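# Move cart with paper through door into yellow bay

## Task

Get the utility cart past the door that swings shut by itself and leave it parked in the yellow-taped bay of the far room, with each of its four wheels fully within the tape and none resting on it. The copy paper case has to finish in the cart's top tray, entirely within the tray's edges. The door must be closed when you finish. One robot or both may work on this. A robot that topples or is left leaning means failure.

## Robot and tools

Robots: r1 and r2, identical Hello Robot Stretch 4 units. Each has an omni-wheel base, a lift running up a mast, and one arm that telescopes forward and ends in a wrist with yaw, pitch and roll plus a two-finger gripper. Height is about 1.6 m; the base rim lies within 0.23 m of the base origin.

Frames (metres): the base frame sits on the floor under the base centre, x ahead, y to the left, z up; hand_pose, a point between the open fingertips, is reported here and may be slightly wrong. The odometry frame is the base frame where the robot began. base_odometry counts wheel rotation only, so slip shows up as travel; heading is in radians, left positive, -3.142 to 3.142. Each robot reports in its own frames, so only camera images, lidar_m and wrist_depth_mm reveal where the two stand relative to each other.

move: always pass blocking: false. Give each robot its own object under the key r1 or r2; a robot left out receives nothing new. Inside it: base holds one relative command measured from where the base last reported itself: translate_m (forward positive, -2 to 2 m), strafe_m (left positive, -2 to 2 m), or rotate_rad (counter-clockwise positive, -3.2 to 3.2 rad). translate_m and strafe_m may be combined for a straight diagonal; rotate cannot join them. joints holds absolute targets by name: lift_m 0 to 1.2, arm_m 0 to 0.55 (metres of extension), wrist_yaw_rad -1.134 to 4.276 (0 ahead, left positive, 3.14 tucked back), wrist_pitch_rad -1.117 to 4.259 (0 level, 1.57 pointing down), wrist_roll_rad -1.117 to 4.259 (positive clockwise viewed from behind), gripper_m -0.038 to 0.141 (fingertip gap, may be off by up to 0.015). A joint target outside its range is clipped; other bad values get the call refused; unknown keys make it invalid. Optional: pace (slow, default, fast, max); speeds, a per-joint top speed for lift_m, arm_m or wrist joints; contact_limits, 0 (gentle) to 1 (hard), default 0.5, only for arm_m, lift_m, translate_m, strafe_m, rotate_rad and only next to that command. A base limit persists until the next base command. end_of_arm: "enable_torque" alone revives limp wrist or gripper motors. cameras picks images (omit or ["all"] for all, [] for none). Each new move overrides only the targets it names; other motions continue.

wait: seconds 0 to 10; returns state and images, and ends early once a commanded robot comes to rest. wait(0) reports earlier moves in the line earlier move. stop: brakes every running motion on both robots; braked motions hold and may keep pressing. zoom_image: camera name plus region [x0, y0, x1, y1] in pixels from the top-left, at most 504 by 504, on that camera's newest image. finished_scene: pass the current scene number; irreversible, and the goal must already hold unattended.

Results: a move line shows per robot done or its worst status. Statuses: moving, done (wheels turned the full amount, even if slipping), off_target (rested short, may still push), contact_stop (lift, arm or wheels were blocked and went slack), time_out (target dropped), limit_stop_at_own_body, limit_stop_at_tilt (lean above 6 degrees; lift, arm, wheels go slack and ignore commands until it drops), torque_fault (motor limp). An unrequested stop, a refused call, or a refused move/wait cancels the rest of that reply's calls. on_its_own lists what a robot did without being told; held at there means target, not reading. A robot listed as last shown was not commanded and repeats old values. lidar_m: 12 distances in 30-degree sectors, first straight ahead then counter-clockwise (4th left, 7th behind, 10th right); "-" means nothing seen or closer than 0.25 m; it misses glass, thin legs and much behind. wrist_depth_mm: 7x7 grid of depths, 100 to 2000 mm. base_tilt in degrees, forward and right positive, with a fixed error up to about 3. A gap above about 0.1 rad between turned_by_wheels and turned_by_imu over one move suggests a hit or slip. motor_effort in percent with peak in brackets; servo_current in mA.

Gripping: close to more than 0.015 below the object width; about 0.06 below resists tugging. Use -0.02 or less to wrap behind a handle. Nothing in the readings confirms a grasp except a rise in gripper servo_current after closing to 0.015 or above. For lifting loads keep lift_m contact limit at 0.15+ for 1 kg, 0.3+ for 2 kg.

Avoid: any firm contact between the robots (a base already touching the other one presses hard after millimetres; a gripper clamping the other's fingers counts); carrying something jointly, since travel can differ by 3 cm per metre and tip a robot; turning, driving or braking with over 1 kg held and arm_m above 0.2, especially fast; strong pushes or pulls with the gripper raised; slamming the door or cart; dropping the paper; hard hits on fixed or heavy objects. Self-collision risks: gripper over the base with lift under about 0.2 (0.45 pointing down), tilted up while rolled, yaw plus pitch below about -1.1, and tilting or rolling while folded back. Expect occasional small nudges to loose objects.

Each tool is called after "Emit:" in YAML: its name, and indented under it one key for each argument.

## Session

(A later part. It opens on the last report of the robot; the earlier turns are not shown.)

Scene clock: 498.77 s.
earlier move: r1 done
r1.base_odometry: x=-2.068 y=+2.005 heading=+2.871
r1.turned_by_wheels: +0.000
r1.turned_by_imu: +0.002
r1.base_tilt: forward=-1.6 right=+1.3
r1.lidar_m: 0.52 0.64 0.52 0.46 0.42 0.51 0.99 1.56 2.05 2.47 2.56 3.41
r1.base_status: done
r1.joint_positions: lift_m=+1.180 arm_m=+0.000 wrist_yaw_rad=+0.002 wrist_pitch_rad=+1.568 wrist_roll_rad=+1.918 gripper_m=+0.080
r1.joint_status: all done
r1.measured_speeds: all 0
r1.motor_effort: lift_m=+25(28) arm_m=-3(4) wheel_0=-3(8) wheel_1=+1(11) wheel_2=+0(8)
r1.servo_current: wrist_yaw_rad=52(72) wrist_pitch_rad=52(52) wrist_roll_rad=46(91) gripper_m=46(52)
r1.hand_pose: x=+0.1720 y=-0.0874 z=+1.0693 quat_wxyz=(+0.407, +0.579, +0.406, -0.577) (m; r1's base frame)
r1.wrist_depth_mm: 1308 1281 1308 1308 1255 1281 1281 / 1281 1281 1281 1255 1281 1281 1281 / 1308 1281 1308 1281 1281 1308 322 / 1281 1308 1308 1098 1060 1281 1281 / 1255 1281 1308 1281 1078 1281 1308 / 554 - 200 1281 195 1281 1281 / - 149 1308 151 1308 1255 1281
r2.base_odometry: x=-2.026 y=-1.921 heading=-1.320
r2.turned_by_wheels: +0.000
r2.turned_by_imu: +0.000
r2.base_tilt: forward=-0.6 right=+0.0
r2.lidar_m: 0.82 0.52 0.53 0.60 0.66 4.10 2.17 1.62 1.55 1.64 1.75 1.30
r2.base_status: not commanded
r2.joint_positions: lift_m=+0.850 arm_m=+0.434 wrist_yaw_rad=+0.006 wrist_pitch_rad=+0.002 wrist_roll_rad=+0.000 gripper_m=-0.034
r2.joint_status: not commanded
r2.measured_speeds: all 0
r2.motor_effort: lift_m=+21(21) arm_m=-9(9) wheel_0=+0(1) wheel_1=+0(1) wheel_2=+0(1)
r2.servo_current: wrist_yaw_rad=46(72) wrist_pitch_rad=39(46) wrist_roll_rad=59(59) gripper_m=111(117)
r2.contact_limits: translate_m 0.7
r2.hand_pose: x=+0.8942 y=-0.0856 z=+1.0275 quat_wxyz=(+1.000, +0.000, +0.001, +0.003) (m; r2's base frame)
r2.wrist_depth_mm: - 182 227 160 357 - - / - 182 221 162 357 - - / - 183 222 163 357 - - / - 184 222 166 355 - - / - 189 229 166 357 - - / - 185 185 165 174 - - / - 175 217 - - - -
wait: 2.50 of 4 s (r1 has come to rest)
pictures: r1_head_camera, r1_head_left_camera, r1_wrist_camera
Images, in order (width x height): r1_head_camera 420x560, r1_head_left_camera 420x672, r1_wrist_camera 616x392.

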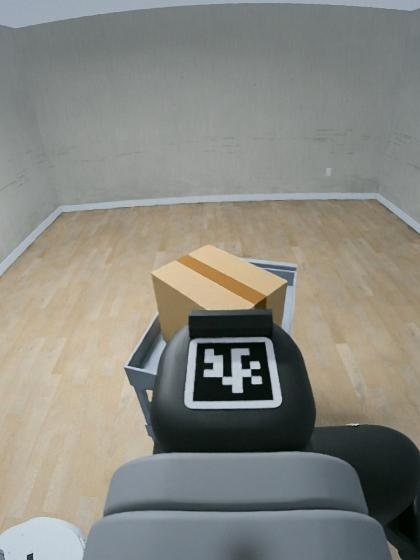

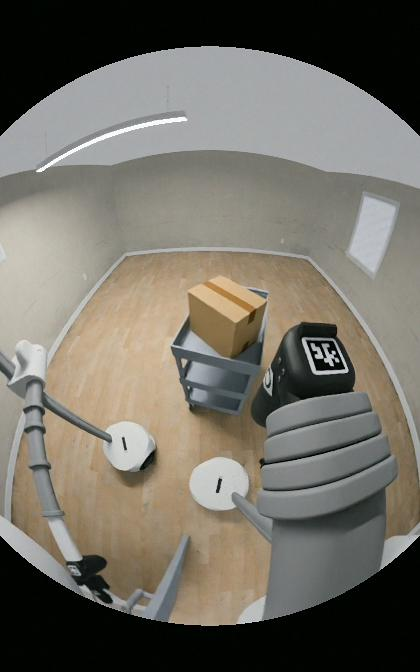

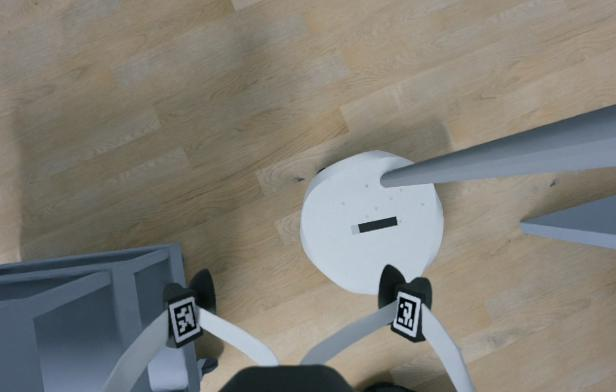

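Emit:
move:
  blocking: false
  r1: {"base":{"translate_m":-0.15}}
  cameras: []

Emit:
wait:
  seconds: 2
  cameras: []

Emit:
move:
  blocking: false
  r1: {"base":{"rotate_rad":0.25},"joints":{"wrist_roll_rad":2.17,"arm_m":0.3}}
  cameras: []

Emit:
wait:
  seconds: 3
  cameras: ["r1_head_left_camera","r1_wrist_camera"]

Scene clock: 523.00 s.
move: r1 moving
r1.base_odometry: x=-2.038 y=+1.997 heading=+2.871
r1.turned_by_wheels: +0.000
r1.turned_by_imu: -0.001
r1.base_tilt: forward=-1.6 right=+1.3
r1.lidar_m: 0.58 0.67 0.53 0.43 0.39 0.47 0.99 1.57 2.03 2.48 2.57 3.38
r1.base_status: translate_m moving
r1.joint_positions: lift_m=+1.180 arm_m=+0.000 wrist_yaw_rad=+0.002 wrist_pitch_rad=+1.568 wrist_roll_rad=+1.918 gripper_m=+0.080
r1.joint_status: not commanded
r1.measured_speeds: translate_m=-0.120 strafe_m=+0.000 rotate_rad=-0.002 lift_m=+0.000 arm_m=+0.000 wrist_yaw_rad=+0.000 wrist_pitch_rad=+0.000 wrist_roll_rad=+0.000
r1.motor_effort: lift_m=+25(25) arm_m=-3(4) wheel_0=-7(9) wheel_1=-6(9) wheel_2=+8(9)
r1.servo_current: wrist_yaw_rad=33(59) wrist_pitch_rad=46(46) wrist_roll_rad=39(72) gripper_m=46(46)
r1.hand_pose: x=+0.1720 y=-0.0874 z=+1.0693 quat_wxyz=(+0.407, +0.579, +0.406, -0.577) (m; r1's base frame)
r1.wrist_depth_mm: 1281 1308 1255 1308 1281 1255 1281 / 1281 1255 1281 1255 1281 1255 1281 / 1281 1255 1281 1281 1255 1281 340 / 1281 1281 1255 1098 1078 1281 1281 / 1308 1308 1281 1308 1060 1308 1255 / - - 200 1281 195 1281 1281 / - 149 1281 151 1281 1281 1281
r2: as last shown
r2.turned_by_imu: +0.002
r2.base_tilt: forward=-0.6 right=+0.1
r2.lidar_m: 0.82 0.53 0.58 0.61 0.65 4.10 2.18 1.62 1.55 1.67 1.75 1.34
r2.motor_effort: lift_m=+21(21) arm_m=-9(9) wheel_0=+0(1) wheel_1=+0(0) wheel_2=+0(0)
r2.servo_current: wrist_yaw_rad=46(59) wrist_pitch_rad=39(46) wrist_roll_rad=46(59) gripper_m=104(117)
r2.contact_limits: translate_m 0.7
r2.wrist_depth_mm: - 182 226 161 355 - - / - 182 222 162 355 - - / - 184 222 163 359 - - / - 183 224 166 359 - - / - 189 229 166 359 - - / - 185 185 166 174 - - / - 175 216 - - - -
pictures: none
No camera images: "cameras" was empty.

Scene clock: 524.33 s.
earlier move: r1 done
r1.base_odometry: x=-1.924 y=+1.965 heading=+2.871
r1.turned_by_wheels: +0.000
r1.turned_by_imu: +0.000
r1.base_tilt: forward=-1.6 right=+1.3
r1.lidar_m: 0.69 0.80 0.54 0.38 0.33 0.35 1.07 1.47 1.82 2.50 2.56 3.39
r1.base_status: done
r1.joint_positions: lift_m=+1.180 arm_m=+0.000 wrist_yaw_rad=+0.002 wrist_pitch_rad=+1.568 wrist_roll_rad=+1.918 gripper_m=+0.080
r1.joint_status: not commanded
r1.measured_speeds: all 0
r1.motor_effort: lift_m=+25(25) arm_m=-4(4) wheel_0=-2(9) wheel_1=+0(9) wheel_2=-1(9)
r1.servo_current: wrist_yaw_rad=52(65) wrist_pitch_rad=39(52) wrist_roll_rad=33(72) gripper_m=39(52)
r1.hand_pose: x=+0.1720 y=-0.0874 z=+1.0693 quat_wxyz=(+0.407, +0.579, +0.406, -0.577) (m; r1's base frame)
r1.wrist_depth_mm: 1281 1255 1281 1281 1308 1308 1281 / 1281 1308 1281 1255 1281 1308 1281 / 1281 1308 1281 1255 1281 1336 317 / 1308 1308 1281 1118 1060 1281 1281 / 1281 1255 1308 1281 1060 1255 - / - 1160 200 1308 196 1281 1281 / - 165 1255 151 1281 1281 1255
r2.base_odometry: x=-2.026 y=-1.921 heading=-1.320
r2.turned_by_wheels: +0.000
r2.turned_by_imu: +0.000
r2.base_tilt: forward=-0.6 right=+0.1
r2.lidar_m: 0.76 0.58 0.79 0.60 0.65 4.10 2.20 1.60 1.55 1.64 1.77 1.32
r2.base_status: not commanded
r2.joint_positions: lift_m=+0.850 arm_m=+0.434 wrist_yaw_rad=+0.006 wrist_pitch_rad=+0.002 wrist_roll_rad=+0.000 gripper_m=-0.034
r2.joint_status: not commanded
r2.measured_speeds: all 0
r2.motor_effort: lift_m=+21(21) arm_m=-9(9) wheel_0=-1(1) wheel_1=+0(1) wheel_2=+0(0)
r2.servo_current: wrist_yaw_rad=52(59) wrist_pitch_rad=39(46) wrist_roll_rad=39(59) gripper_m=104(117)
r2.contact_limits: translate_m 0.7
r2.hand_pose: x=+0.8942 y=-0.0856 z=+1.0275 quat_wxyz=(+1.000, +0.000, +0.001, +0.003) (m; r2's base frame)
r2.wrist_depth_mm: - 182 226 160 355 - - / - 182 221 162 355 - - / - 184 222 163 355 - - / - 183 222 166 357 - - / - 189 229 166 359 - - / - 184 185 165 174 - - / - 175 216 - - - -
wait: 1.33 of 2 s (r1 has come to rest)
pictures: none
No camera images: "cameras" was empty.

Scene clock: 524.83 s.
move: r1 moving
r1.base_odometry: x=-1.924 y=+1.965 heading=+3.004
r1.turned_by_wheels: +0.133
r1.turned_by_imu: +0.134
r1.base_tilt: forward=-1.6 right=+1.3
r1.lidar_m: 0.70 0.64 0.47 0.35 0.34 0.38 - 1.46 2.11 2.49 2.68 0.69
r1.base_status: rotate_rad moving
r1.joint_positions: lift_m=+1.180 arm_m=+0.051 wrist_yaw_rad=+0.002 wrist_pitch_rad=+1.568 wrist_roll_rad=+2.167 gripper_m=+0.080
r1.joint_status: arm_m moving; wrist_roll_rad moving
r1.measured_speeds: translate_m=+0.001 strafe_m=+0.000 rotate_rad=+0.504 lift_m=+0.000 arm_m=+0.195 wrist_yaw_rad=+0.000 wrist_pitch_rad=+0.000 wrist_roll_rad=+0.018
r1.motor_effort: lift_m=+25(25) arm_m=+9(9) wheel_0=-4(8) wheel_1=-5(6) wheel_2=-4(7)
r1.servo_current: wrist_yaw_rad=46(59) wrist_pitch_rad=46(46) wrist_roll_rad=52(91) gripper_m=46(46)
r1.hand_pose: x=+0.2225 y=-0.0874 z=+1.0693 quat_wxyz=(+0.332, +0.625, +0.331, -0.624) (m; r1's base frame)
r1.wrist_depth_mm: 1281 1255 1281 1281 1281 1281 338 / 1281 1281 1255 1281 1281 512 1281 / 1281 1308 1308 1308 1078 1281 1255 / 1308 1308 1281 1281 1042 1281 1255 / 1308 1281 1281 1255 1078 1281 1281 / 1308 931 200 1308 195 1281 1281 / - 150 1281 151 1281 1281 1281
r2: as last shown
r2.base_tilt: forward=-0.6 right=+0.0
r2.lidar_m: 0.71 0.57 0.69 0.60 0.65 4.10 2.16 1.61 1.55 1.64 1.76 1.29
r2.motor_effort: lift_m=+21(21) arm_m=-9(9) wheel_0=+0(1) wheel_1=+0(0) wheel_2=+0(1)
r2.servo_current: wrist_yaw_rad=59(59) wrist_pitch_rad=39(46) wrist_roll_rad=39(59) gripper_m=111(117)
r2.contact_limits: translate_m 0.7
r2.wrist_depth_mm: - 181 226 161 355 - - / - 183 221 162 355 - - / - 183 222 163 357 - - / - 185 223 166 357 - - / - 189 229 166 362 - - / - 185 184 165 174 - - / - 175 216 - - - -
pictures: none
No camera images: "cameras" was empty.

Scene clock: 526.33 s.
earlier move: r1 done
r1.base_odometry: x=-1.924 y=+1.965 heading=+3.121
r1.turned_by_wheels: +0.116
r1.turned_by_imu: +0.117
r1.base_tilt: forward=-1.6 right=+1.3
r1.lidar_m: 0.73 0.59 0.40 0.36 0.36 0.37 1.45 1.49 2.47 2.48 2.83 0.69
r1.base_status: done
r1.joint_positions: lift_m=+1.180 arm_m=+0.300 wrist_yaw_rad=+0.002 wrist_pitch_rad=+1.568 wrist_roll_rad=+2.168 gripper_m=+0.080
r1.joint_status: all done
r1.measured_speeds: all 0
r1.motor_effort: lift_m=+25(25) arm_m=+5(9) wheel_0=-3(8) wheel_1=-2(6) wheel_2=-1(7)
r1.servo_current: wrist_yaw_rad=46(65) wrist_pitch_rad=39(46) wrist_roll_rad=52(91) gripper_m=39(52)
r1.hand_pose: x=+0.4718 y=-0.0874 z=+1.0693 quat_wxyz=(+0.332, +0.625, +0.331, -0.624) (m; r1's base frame)
r1.wrist_depth_mm: 1281 1308 1281 1281 1281 1281 1255 / 1255 1281 1281 1281 1308 1308 1255 / 1308 1308 1255 1255 1060 1060 1255 / 492 723 1281 1281 1281 1078 1308 / 492 500 1281 1281 1308 1281 1255 / 436 466 200 1281 195 1281 1281 / 452 181 960 151 1118 1281 1281
r2.base_odometry: x=-2.026 y=-1.921 heading=-1.320
r2.turned_by_wheels: +0.000
r2.turned_by_imu: +0.000
r2.base_tilt: forward=-0.6 right=+0.0
r2.lidar_m: 0.74 0.58 0.58 0.62 0.67 4.12 2.18 1.63 1.55 1.64 1.75 1.31
r2.base_status: not commanded
r2.joint_positions: lift_m=+0.850 arm_m=+0.434 wrist_yaw_rad=+0.006 wrist_pitch_rad=+0.002 wrist_roll_rad=+0.000 gripper_m=-0.034
r2.joint_status: not commanded
r2.measured_speeds: all 0
r2.motor_effort: lift_m=+21(21) arm_m=-9(10) wheel_0=+1(1) wheel_1=+0(0) wheel_2=+0(1)
r2.servo_current: wrist_yaw_rad=52(65) wrist_pitch_rad=39(46) wrist_roll_rad=39(59) gripper_m=111(117)
r2.contact_limits: translate_m 0.7
r2.hand_pose: x=+0.8942 y=-0.0856 z=+1.0275 quat_wxyz=(+1.000, +0.000, +0.001, +0.003) (m; r2's base frame)
r2.wrist_depth_mm: - 182 227 161 355 - - / - 182 222 162 355 - - / - 183 222 164 357 - - / - 184 224 165 357 - - / - 189 230 166 357 - - / - 184 185 166 174 - - / - 175 217 - - - -
wait: 1.50 of 3 s (r1 has come to rest)
pictures: r1_head_left_camera, r1_wrist_camera
Images, in order (width x height): r1_head_left_camera 420x672, r1_wrist_camera 616x392.

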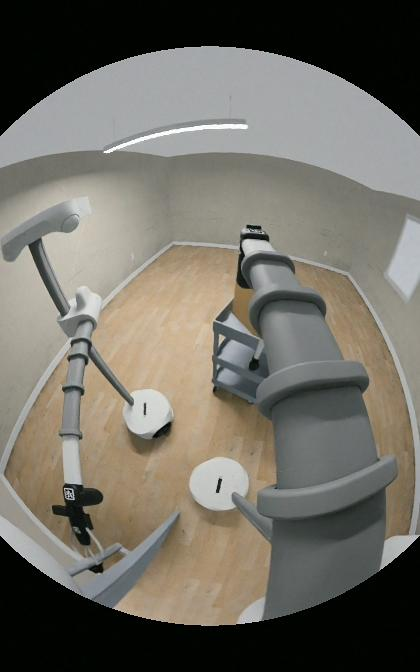

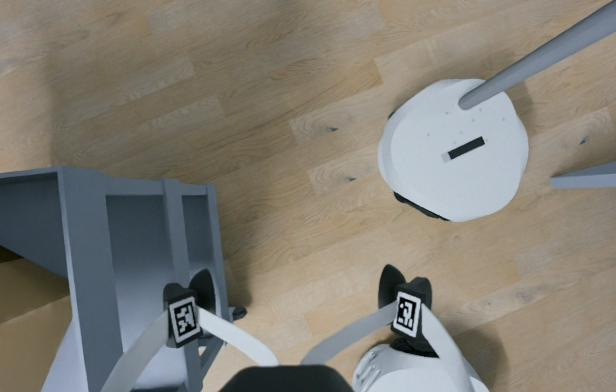

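Emit:
move:
  blocking: false
  r1: {"base":{"translate_m":0.12,"strafe_m":-0.03},"joints":{"arm_m":0.45}}
  cameras: []

Emit:
wait:
  seconds: 3
  cameras: ["r1_head_left_camera","r1_wrist_camera"]

Emit:
zoom_image:
  camera: "r1_wrist_camera"
  region: [60, 0, 400, 392]

Scene clock: 548.70 s.
move: r1 moving
r1.base_odometry: x=-1.955 y=+1.974 heading=+3.121
r1.turned_by_wheels: +0.000
r1.turned_by_imu: +0.000
r1.base_tilt: forward=-1.6 right=+1.3
r1.lidar_m: 0.67 0.56 0.46 0.37 0.39 0.39 1.46 1.52 2.50 2.50 2.81 0.65
r1.base_status: translate_m moving; strafe_m moving
r1.joint_positions: lift_m=+1.180 arm_m=+0.351 wrist_yaw_rad=+0.002 wrist_pitch_rad=+1.568 wrist_roll_rad=+2.168 gripper_m=+0.080
r1.joint_status: arm_m moving
r1.measured_speeds: translate_m=+0.122 strafe_m=-0.031 rotate_rad=-0.002 lift_m=+0.000 arm_m=+0.195 wrist_yaw_rad=+0.000 wrist_pitch_rad=+0.000 wrist_roll_rad=+0.000
r1.motor_effort: lift_m=+25(25) arm_m=+3(7) wheel_0=+7(9) wheel_1=+3(6) wheel_2=-9(11)
r1.servo_current: wrist_yaw_rad=46(72) wrist_pitch_rad=46(46) wrist_roll_rad=72(72) gripper_m=39(46)
r1.hand_pose: x=+0.5225 y=-0.0874 z=+1.0693 quat_wxyz=(+0.332, +0.625, +0.331, -0.624) (m; r1's base frame)
r1.wrist_depth_mm: 1255 1281 1281 1281 1255 1281 732 / 1281 1281 1281 1308 1255 1098 1255 / 1281 1255 1281 1281 1098 1078 1281 / 492 484 1255 1281 1308 1078 1281 / 469 480 1281 1255 1281 1281 1281 / 366 455 200 1308 195 1281 1281 / 370 459 750 143 1078 1078 1255
r2: as last shown
r2.turned_by_imu: +0.001
r2.base_tilt: forward=-0.6 right=+0.1
r2.lidar_m: 0.83 0.56 0.57 0.62 0.63 4.09 2.18 1.59 1.55 1.65 1.76 1.30
r2.motor_effort: lift_m=+21(21) arm_m=-9(10) wheel_0=+0(1) wheel_1=+0(0) wheel_2=+0(1)
r2.servo_current: wrist_yaw_rad=52(65) wrist_pitch_rad=39(46) wrist_roll_rad=46(52) gripper_m=111(117)
r2.contact_limits: translate_m 0.7
r2.wrist_depth_mm: - 182 227 161 357 - - / - 183 221 162 355 - - / - 183 221 163 355 - - / - 184 223 166 355 - - / - 189 229 166 359 - - / - 184 185 165 174 - - / - 175 216 - - - -
pictures: none
No camera images: "cameras" was empty.

Scene clock: 549.87 s.
earlier move: r1 done
r1.base_odometry: x=-2.043 y=+1.998 heading=+3.121
r1.turned_by_wheels: +0.000
r1.turned_by_imu: +0.000
r1.base_tilt: forward=-1.6 right=+1.3
r1.lidar_m: 0.57 0.62 0.50 0.42 0.39 0.46 1.58 1.64 2.48 2.49 2.82 0.57
r1.base_status: done
r1.joint_positions: lift_m=+1.180 arm_m=+0.450 wrist_yaw_rad=+0.002 wrist_pitch_rad=+1.568 wrist_roll_rad=+2.168 gripper_m=+0.080
r1.joint_status: all done
r1.measured_speeds: all 0
r1.motor_effort: lift_m=+25(25) arm_m=+5(8) wheel_0=+3(11) wheel_1=+2(6) wheel_2=+1(11)
r1.servo_current: wrist_yaw_rad=39(72) wrist_pitch_rad=33(52) wrist_roll_rad=39(72) gripper_m=46(46)
r1.hand_pose: x=+0.6218 y=-0.0874 z=+1.0693 quat_wxyz=(+0.332, +0.625, +0.331, -0.624) (m; r1's base frame)
r1.wrist_depth_mm: 1281 1281 1308 1308 1281 1281 1308 / 492 496 496 1281 1281 1078 1281 / 217 332 492 1281 1281 1098 1308 / 218 218 287 1255 1281 1281 1281 / 217 217 355 1308 1281 1281 1308 / 217 216 211 1255 195 1281 1281 / 216 217 492 143 1308 1078 1098
r2.base_odometry: x=-2.026 y=-1.921 heading=-1.320
r2.turned_by_wheels: +0.000
r2.turned_by_imu: +0.000
r2.base_tilt: forward=-0.6 right=+0.1
r2.lidar_m: 0.81 0.52 0.56 0.61 0.65 4.10 2.19 1.62 1.54 1.64 1.76 1.29
r2.base_status: not commanded
r2.joint_positions: lift_m=+0.850 arm_m=+0.434 wrist_yaw_rad=+0.006 wrist_pitch_rad=+0.002 wrist_roll_rad=+0.000 gripper_m=-0.034
r2.joint_status: not commanded
r2.measured_speeds: all 0
r2.motor_effort: lift_m=+21(21) arm_m=-9(10) wheel_0=+0(1) wheel_1=+0(0) wheel_2=+0(1)
r2.servo_current: wrist_yaw_rad=46(65) wrist_pitch_rad=33(46) wrist_roll_rad=46(52) gripper_m=111(117)
r2.contact_limits: translate_m 0.7
r2.hand_pose: x=+0.8942 y=-0.0856 z=+1.0275 quat_wxyz=(+1.000, +0.000, +0.001, +0.003) (m; r2's base frame)
r2.wrist_depth_mm: - 181 227 161 355 - - / - 182 222 161 351 - - / - 183 222 164 357 - - / - 184 222 165 355 - - / - 189 229 166 359 - - / - 184 185 166 173 - - / - 175 217 - - - -
wait: 1.17 of 3 s (r1 has come to rest)
pictures: r1_head_left_camera, r1_wrist_camera
Images, in order (width x height): r1_head_left_camera 420x672, r1_wrist_camera 616x392.

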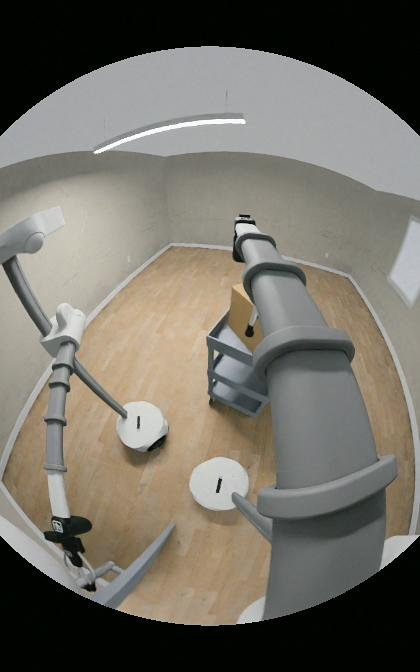

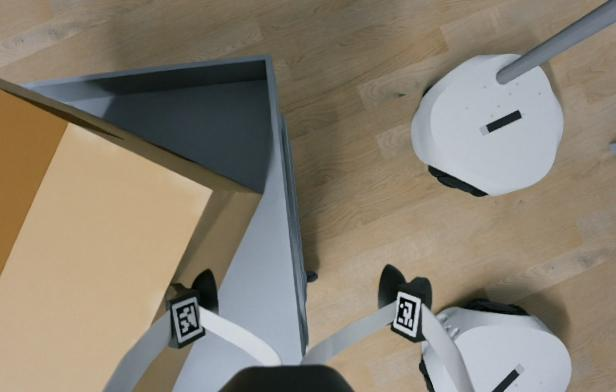

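Scaled by 1.286.

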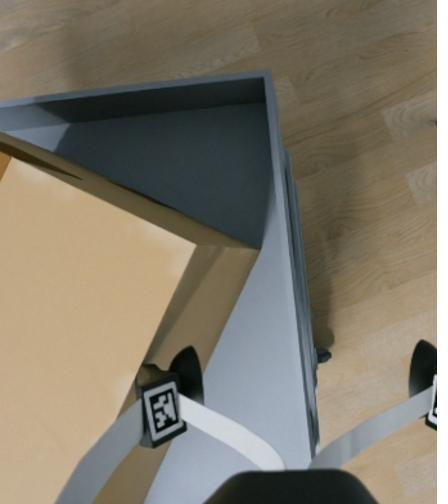

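Emit:
move:
  blocking: false
  r1: {"base":{"strafe_m":0.03},"joints":{"arm_m":0.48,"wrist_roll_rad":2.06,"gripper_m":0.06}}
  cameras: []

Emit:
wait:
  seconds: 1.5
  cameras: []

Emit:
move:
  blocking: false
  r1: {"joints":{"lift_m":1.02}}
  cameras: []

Emit:
wait:
  seconds: 1.5
  cameras: ["r1_wrist_camera"]

Scene clock: 568.13 s.
move: r1 moving
r1.base_odometry: x=-2.044 y=+1.971 heading=+3.121
r1.turned_by_wheels: +0.000
r1.turned_by_imu: -0.001
r1.base_tilt: forward=-1.5 right=+1.3
r1.lidar_m: 0.59 0.57 0.48 0.38 0.37 0.47 1.55 1.63 2.51 2.52 2.85 0.56
r1.base_status: strafe_m moving
r1.joint_positions: lift_m=+1.180 arm_m=+0.479 wrist_yaw_rad=+0.002 wrist_pitch_rad=+1.569 wrist_roll_rad=+2.062 gripper_m=+0.065
r1.joint_status: arm_m moving; wrist_roll_rad moving; gripper_m moving
r1.measured_speeds: translate_m=+0.001 strafe_m=+0.039 rotate_rad=-0.003 lift_m=+0.000 arm_m=+0.024 wrist_yaw_rad=+0.000 wrist_pitch_rad=+0.000 wrist_roll_rad=-0.001
r1.motor_effort: lift_m=+25(25) arm_m=+5(9) wheel_0=-1(9) wheel_1=+0(10) wheel_2=-1(2)
r1.servo_current: wrist_yaw_rad=39(59) wrist_pitch_rad=33(46) wrist_roll_rad=46(65) gripper_m=72(72)
r1.hand_pose: x=+0.6512 y=-0.0874 z=+1.0693 quat_wxyz=(+0.364, +0.607, +0.364, -0.606) (m; r1's base frame)
r1.wrist_depth_mm: - 449 492 1308 1336 1281 1281 / 217 217 500 1281 1308 1098 1308 / 217 217 219 1281 1281 1098 1098 / 217 218 272 1281 1308 1205 1308 / 217 218 433 1308 1281 1281 1281 / 216 217 195 496 192 1308 1281 / 217 217 492 143 1255 1078 1078
r2: as last shown
r2.turned_by_imu: +0.003
r2.base_tilt: forward=-0.6 right=+0.0
r2.lidar_m: 0.84 0.50 0.53 0.56 0.66 4.10 2.21 1.62 1.54 1.65 1.77 1.32
r2.motor_effort: lift_m=+21(21) arm_m=-9(10) wheel_0=+0(0) wheel_1=+0(1) wheel_2=+0(0)
r2.servo_current: wrist_yaw_rad=59(59) wrist_pitch_rad=39(46) wrist_roll_rad=52(52) gripper_m=111(117)
r2.contact_limits: translate_m 0.7
r2.wrist_depth_mm: - 182 227 161 357 - - / - 182 222 162 355 - - / - 184 222 163 357 - - / - 184 222 166 357 - - / - 189 230 166 357 - - / - 184 185 166 174 - - / - 175 216 - - - -
pictures: none
No camera images: "cameras" was empty.

Scene clock: 568.60 s.
earlier move: r1 done
r1.base_odometry: x=-2.044 y=+1.968 heading=+3.121
r1.turned_by_wheels: +0.000
r1.turned_by_imu: +0.000
r1.base_tilt: forward=-1.6 right=+1.2
r1.lidar_m: 0.60 0.56 0.46 0.38 0.36 0.46 1.58 1.61 2.53 2.49 2.84 0.58
r1.base_status: done
r1.joint_positions: lift_m=+1.180 arm_m=+0.480 wrist_yaw_rad=+0.002 wrist_pitch_rad=+1.569 wrist_roll_rad=+2.062 gripper_m=+0.060
r1.joint_status: all done
r1.measured_speeds: all 0
r1.motor_effort: lift_m=+25(25) arm_m=+5(9) wheel_0=+1(9) wheel_1=-1(10) wheel_2=+0(2)
r1.servo_current: wrist_yaw_rad=52(59) wrist_pitch_rad=39(52) wrist_roll_rad=52(65) gripper_m=52(72)
r1.hand_pose: x=+0.6516 y=-0.0874 z=+1.0693 quat_wxyz=(+0.364, +0.607, +0.364, -0.606) (m; r1's base frame)
r1.wrist_depth_mm: - 462 500 1281 1281 1255 1281 / 218 218 492 1308 1308 1078 1281 / 217 218 219 1281 1281 1060 1060 / 216 218 283 1255 1281 1182 1336 / 218 218 407 1281 1281 1281 1281 / 217 217 194 492 189 1308 1281 / 217 216 492 143 1160 1060 1281
r2.base_odometry: x=-2.026 y=-1.921 heading=-1.320
r2.turned_by_wheels: +0.000
r2.turned_by_imu: +0.000
r2.base_tilt: forward=-0.6 right=+0.1
r2.lidar_m: 0.83 0.47 0.55 0.55 0.67 4.12 2.16 1.62 1.53 1.64 1.78 1.35
r2.base_status: not commanded
r2.joint_positions: lift_m=+0.850 arm_m=+0.434 wrist_yaw_rad=+0.006 wrist_pitch_rad=+0.002 wrist_roll_rad=+0.000 gripper_m=-0.034
r2.joint_status: not commanded
r2.measured_speeds: all 0
r2.motor_effort: lift_m=+21(21) arm_m=-9(10) wheel_0=+0(0) wheel_1=+0(1) wheel_2=+0(0)
r2.servo_current: wrist_yaw_rad=52(59) wrist_pitch_rad=46(46) wrist_roll_rad=52(52) gripper_m=104(117)
r2.contact_limits: translate_m 0.7
r2.hand_pose: x=+0.8942 y=-0.0856 z=+1.0275 quat_wxyz=(+1.000, +0.000, +0.001, +0.003) (m; r2's base frame)
r2.wrist_depth_mm: - 182 227 161 353 - - / - 183 223 162 357 - - / - 183 221 163 357 - - / - 183 224 166 357 - - / - 189 229 166 357 - - / - 184 185 166 174 - - / - 175 217 - - - -
wait: 0.47 of 1.5 s (r1 has come to rest)
pictures: none
No camera images: "cameras" was empty.

Scene clock: 569.10 s.
move: r1 moving
r1.base_odometry: x=-2.044 y=+1.968 heading=+3.121
r1.turned_by_wheels: +0.000
r1.turned_by_imu: +0.000
r1.base_tilt: forward=-1.6 right=+1.3
r1.lidar_m: 0.60 0.57 0.48 0.38 0.37 0.46 1.56 1.60 2.51 2.52 2.86 0.58
r1.base_status: not commanded
r1.joint_positions: lift_m=+1.143 arm_m=+0.480 wrist_yaw_rad=+0.002 wrist_pitch_rad=+1.569 wrist_roll_rad=+2.062 gripper_m=+0.060
r1.joint_status: lift_m moving
r1.measured_speeds: translate_m=+0.000 strafe_m=+0.000 rotate_rad=+0.000 lift_m=-0.146 arm_m=+0.000 wrist_yaw_rad=+0.000 wrist_pitch_rad=+0.000 wrist_roll_rad=+0.000
r1.motor_effort: lift_m=+11(24) arm_m=+5(5) wheel_0=+1(1) wheel_1=-1(1) wheel_2=+0(0)
r1.servo_current: wrist_yaw_rad=59(59) wrist_pitch_rad=39(46) wrist_roll_rad=46(72) gripper_m=46(52)
r1.hand_pose: x=+0.6516 y=-0.0874 z=+1.0324 quat_wxyz=(+0.364, +0.607, +0.364, -0.606) (m; r1's base frame)
r1.wrist_depth_mm: 183 392 436 1255 1229 1255 1255 / 183 183 195 1255 1255 1042 1060 / 183 183 195 1281 1255 1025 1042 / 183 182 283 1255 1229 1229 1255 / 183 183 407 1229 1229 1255 1255 / 182 205 195 459 188 1255 1255 / 182 193 462 143 1182 1025 1025
r2: as last shown
r2.lidar_m: 0.83 0.50 0.54 0.56 0.65 4.10 2.19 1.60 1.54 1.66 1.77 1.32
r2.motor_effort: lift_m=+21(21) arm_m=-9(10) wheel_0=+0(0) wheel_1=+0(0) wheel_2=+0(0)
r2.servo_current: wrist_yaw_rad=46(72) wrist_pitch_rad=46(46) wrist_roll_rad=59(59) gripper_m=111(117)
r2.contact_limits: translate_m 0.7
r2.wrist_depth_mm: - 182 227 161 355 - - / - 183 222 162 357 - - / - 184 222 163 357 - - / - 184 223 165 357 - - / - 189 229 166 359 - - / - 184 185 166 174 - - / - 175 217 - - - -
pictures: none
No camera images: "cameras" was empty.

Scene clock: 570.33 s.
earlier move: r1 done
r1.base_odometry: x=-2.044 y=+1.968 heading=+3.121
r1.turned_by_wheels: +0.000
r1.turned_by_imu: +0.000
r1.base_tilt: forward=-1.6 right=+1.2
r1.lidar_m: 0.61 0.57 0.48 0.38 0.38 0.46 1.57 1.63 2.53 2.50 2.87 0.56
r1.base_status: not commanded
r1.joint_positions: lift_m=+1.021 arm_m=+0.480 wrist_yaw_rad=+0.002 wrist_pitch_rad=+1.569 wrist_roll_rad=+2.062 gripper_m=+0.060
r1.joint_status: all done
r1.measured_speeds: all 0
r1.motor_effort: lift_m=+13(24) arm_m=+5(5) wheel_0=+1(1) wheel_1=-1(1) wheel_2=+0(0)
r1.servo_current: wrist_yaw_rad=46(72) wrist_pitch_rad=46(52) wrist_roll_rad=46(72) gripper_m=46(52)
r1.hand_pose: x=+0.6516 y=-0.0874 z=+0.9103 quat_wxyz=(+0.364, +0.607, +0.364, -0.606) (m; r1's base frame)
r1.wrist_depth_mm: - - 336 338 1118 1138 1138 / - 111 153 338 1118 931 917 / - 115 204 338 1138 931 917 / - 137 281 338 1118 1118 931 / 111 168 338 338 1118 1138 1118 / 125 216 196 336 188 1138 1138 / 151 154 336 143 1118 904 917
r2.base_odometry: x=-2.026 y=-1.921 heading=-1.320
r2.turned_by_wheels: +0.000
r2.turned_by_imu: +0.000
r2.base_tilt: forward=-0.6 right=+0.1
r2.lidar_m: 0.83 0.50 0.55 0.58 0.64 4.11 2.21 1.59 1.55 1.65 1.78 1.31
r2.base_status: not commanded
r2.joint_positions: lift_m=+0.850 arm_m=+0.434 wrist_yaw_rad=+0.006 wrist_pitch_rad=+0.002 wrist_roll_rad=+0.000 gripper_m=-0.034
r2.joint_status: not commanded
r2.measured_speeds: all 0
r2.motor_effort: lift_m=+21(21) arm_m=-9(10) wheel_0=+0(1) wheel_1=+0(0) wheel_2=+0(0)
r2.servo_current: wrist_yaw_rad=65(72) wrist_pitch_rad=39(46) wrist_roll_rad=39(59) gripper_m=111(117)
r2.contact_limits: translate_m 0.7
r2.hand_pose: x=+0.8942 y=-0.0856 z=+1.0275 quat_wxyz=(+1.000, +0.000, +0.001, +0.003) (m; r2's base frame)
r2.wrist_depth_mm: - 182 227 160 355 - - / - 183 222 162 355 - - / - 184 221 164 355 - - / - 184 223 166 357 - - / - 189 230 166 362 - - / - 185 185 166 173 - - / - 175 216 - - - -
wait: 1.23 of 1.5 s (r1 has come to rest)
pictures: r1_wrist_camera
Images, in order (width x height): r1_wrist_camera 616x392.

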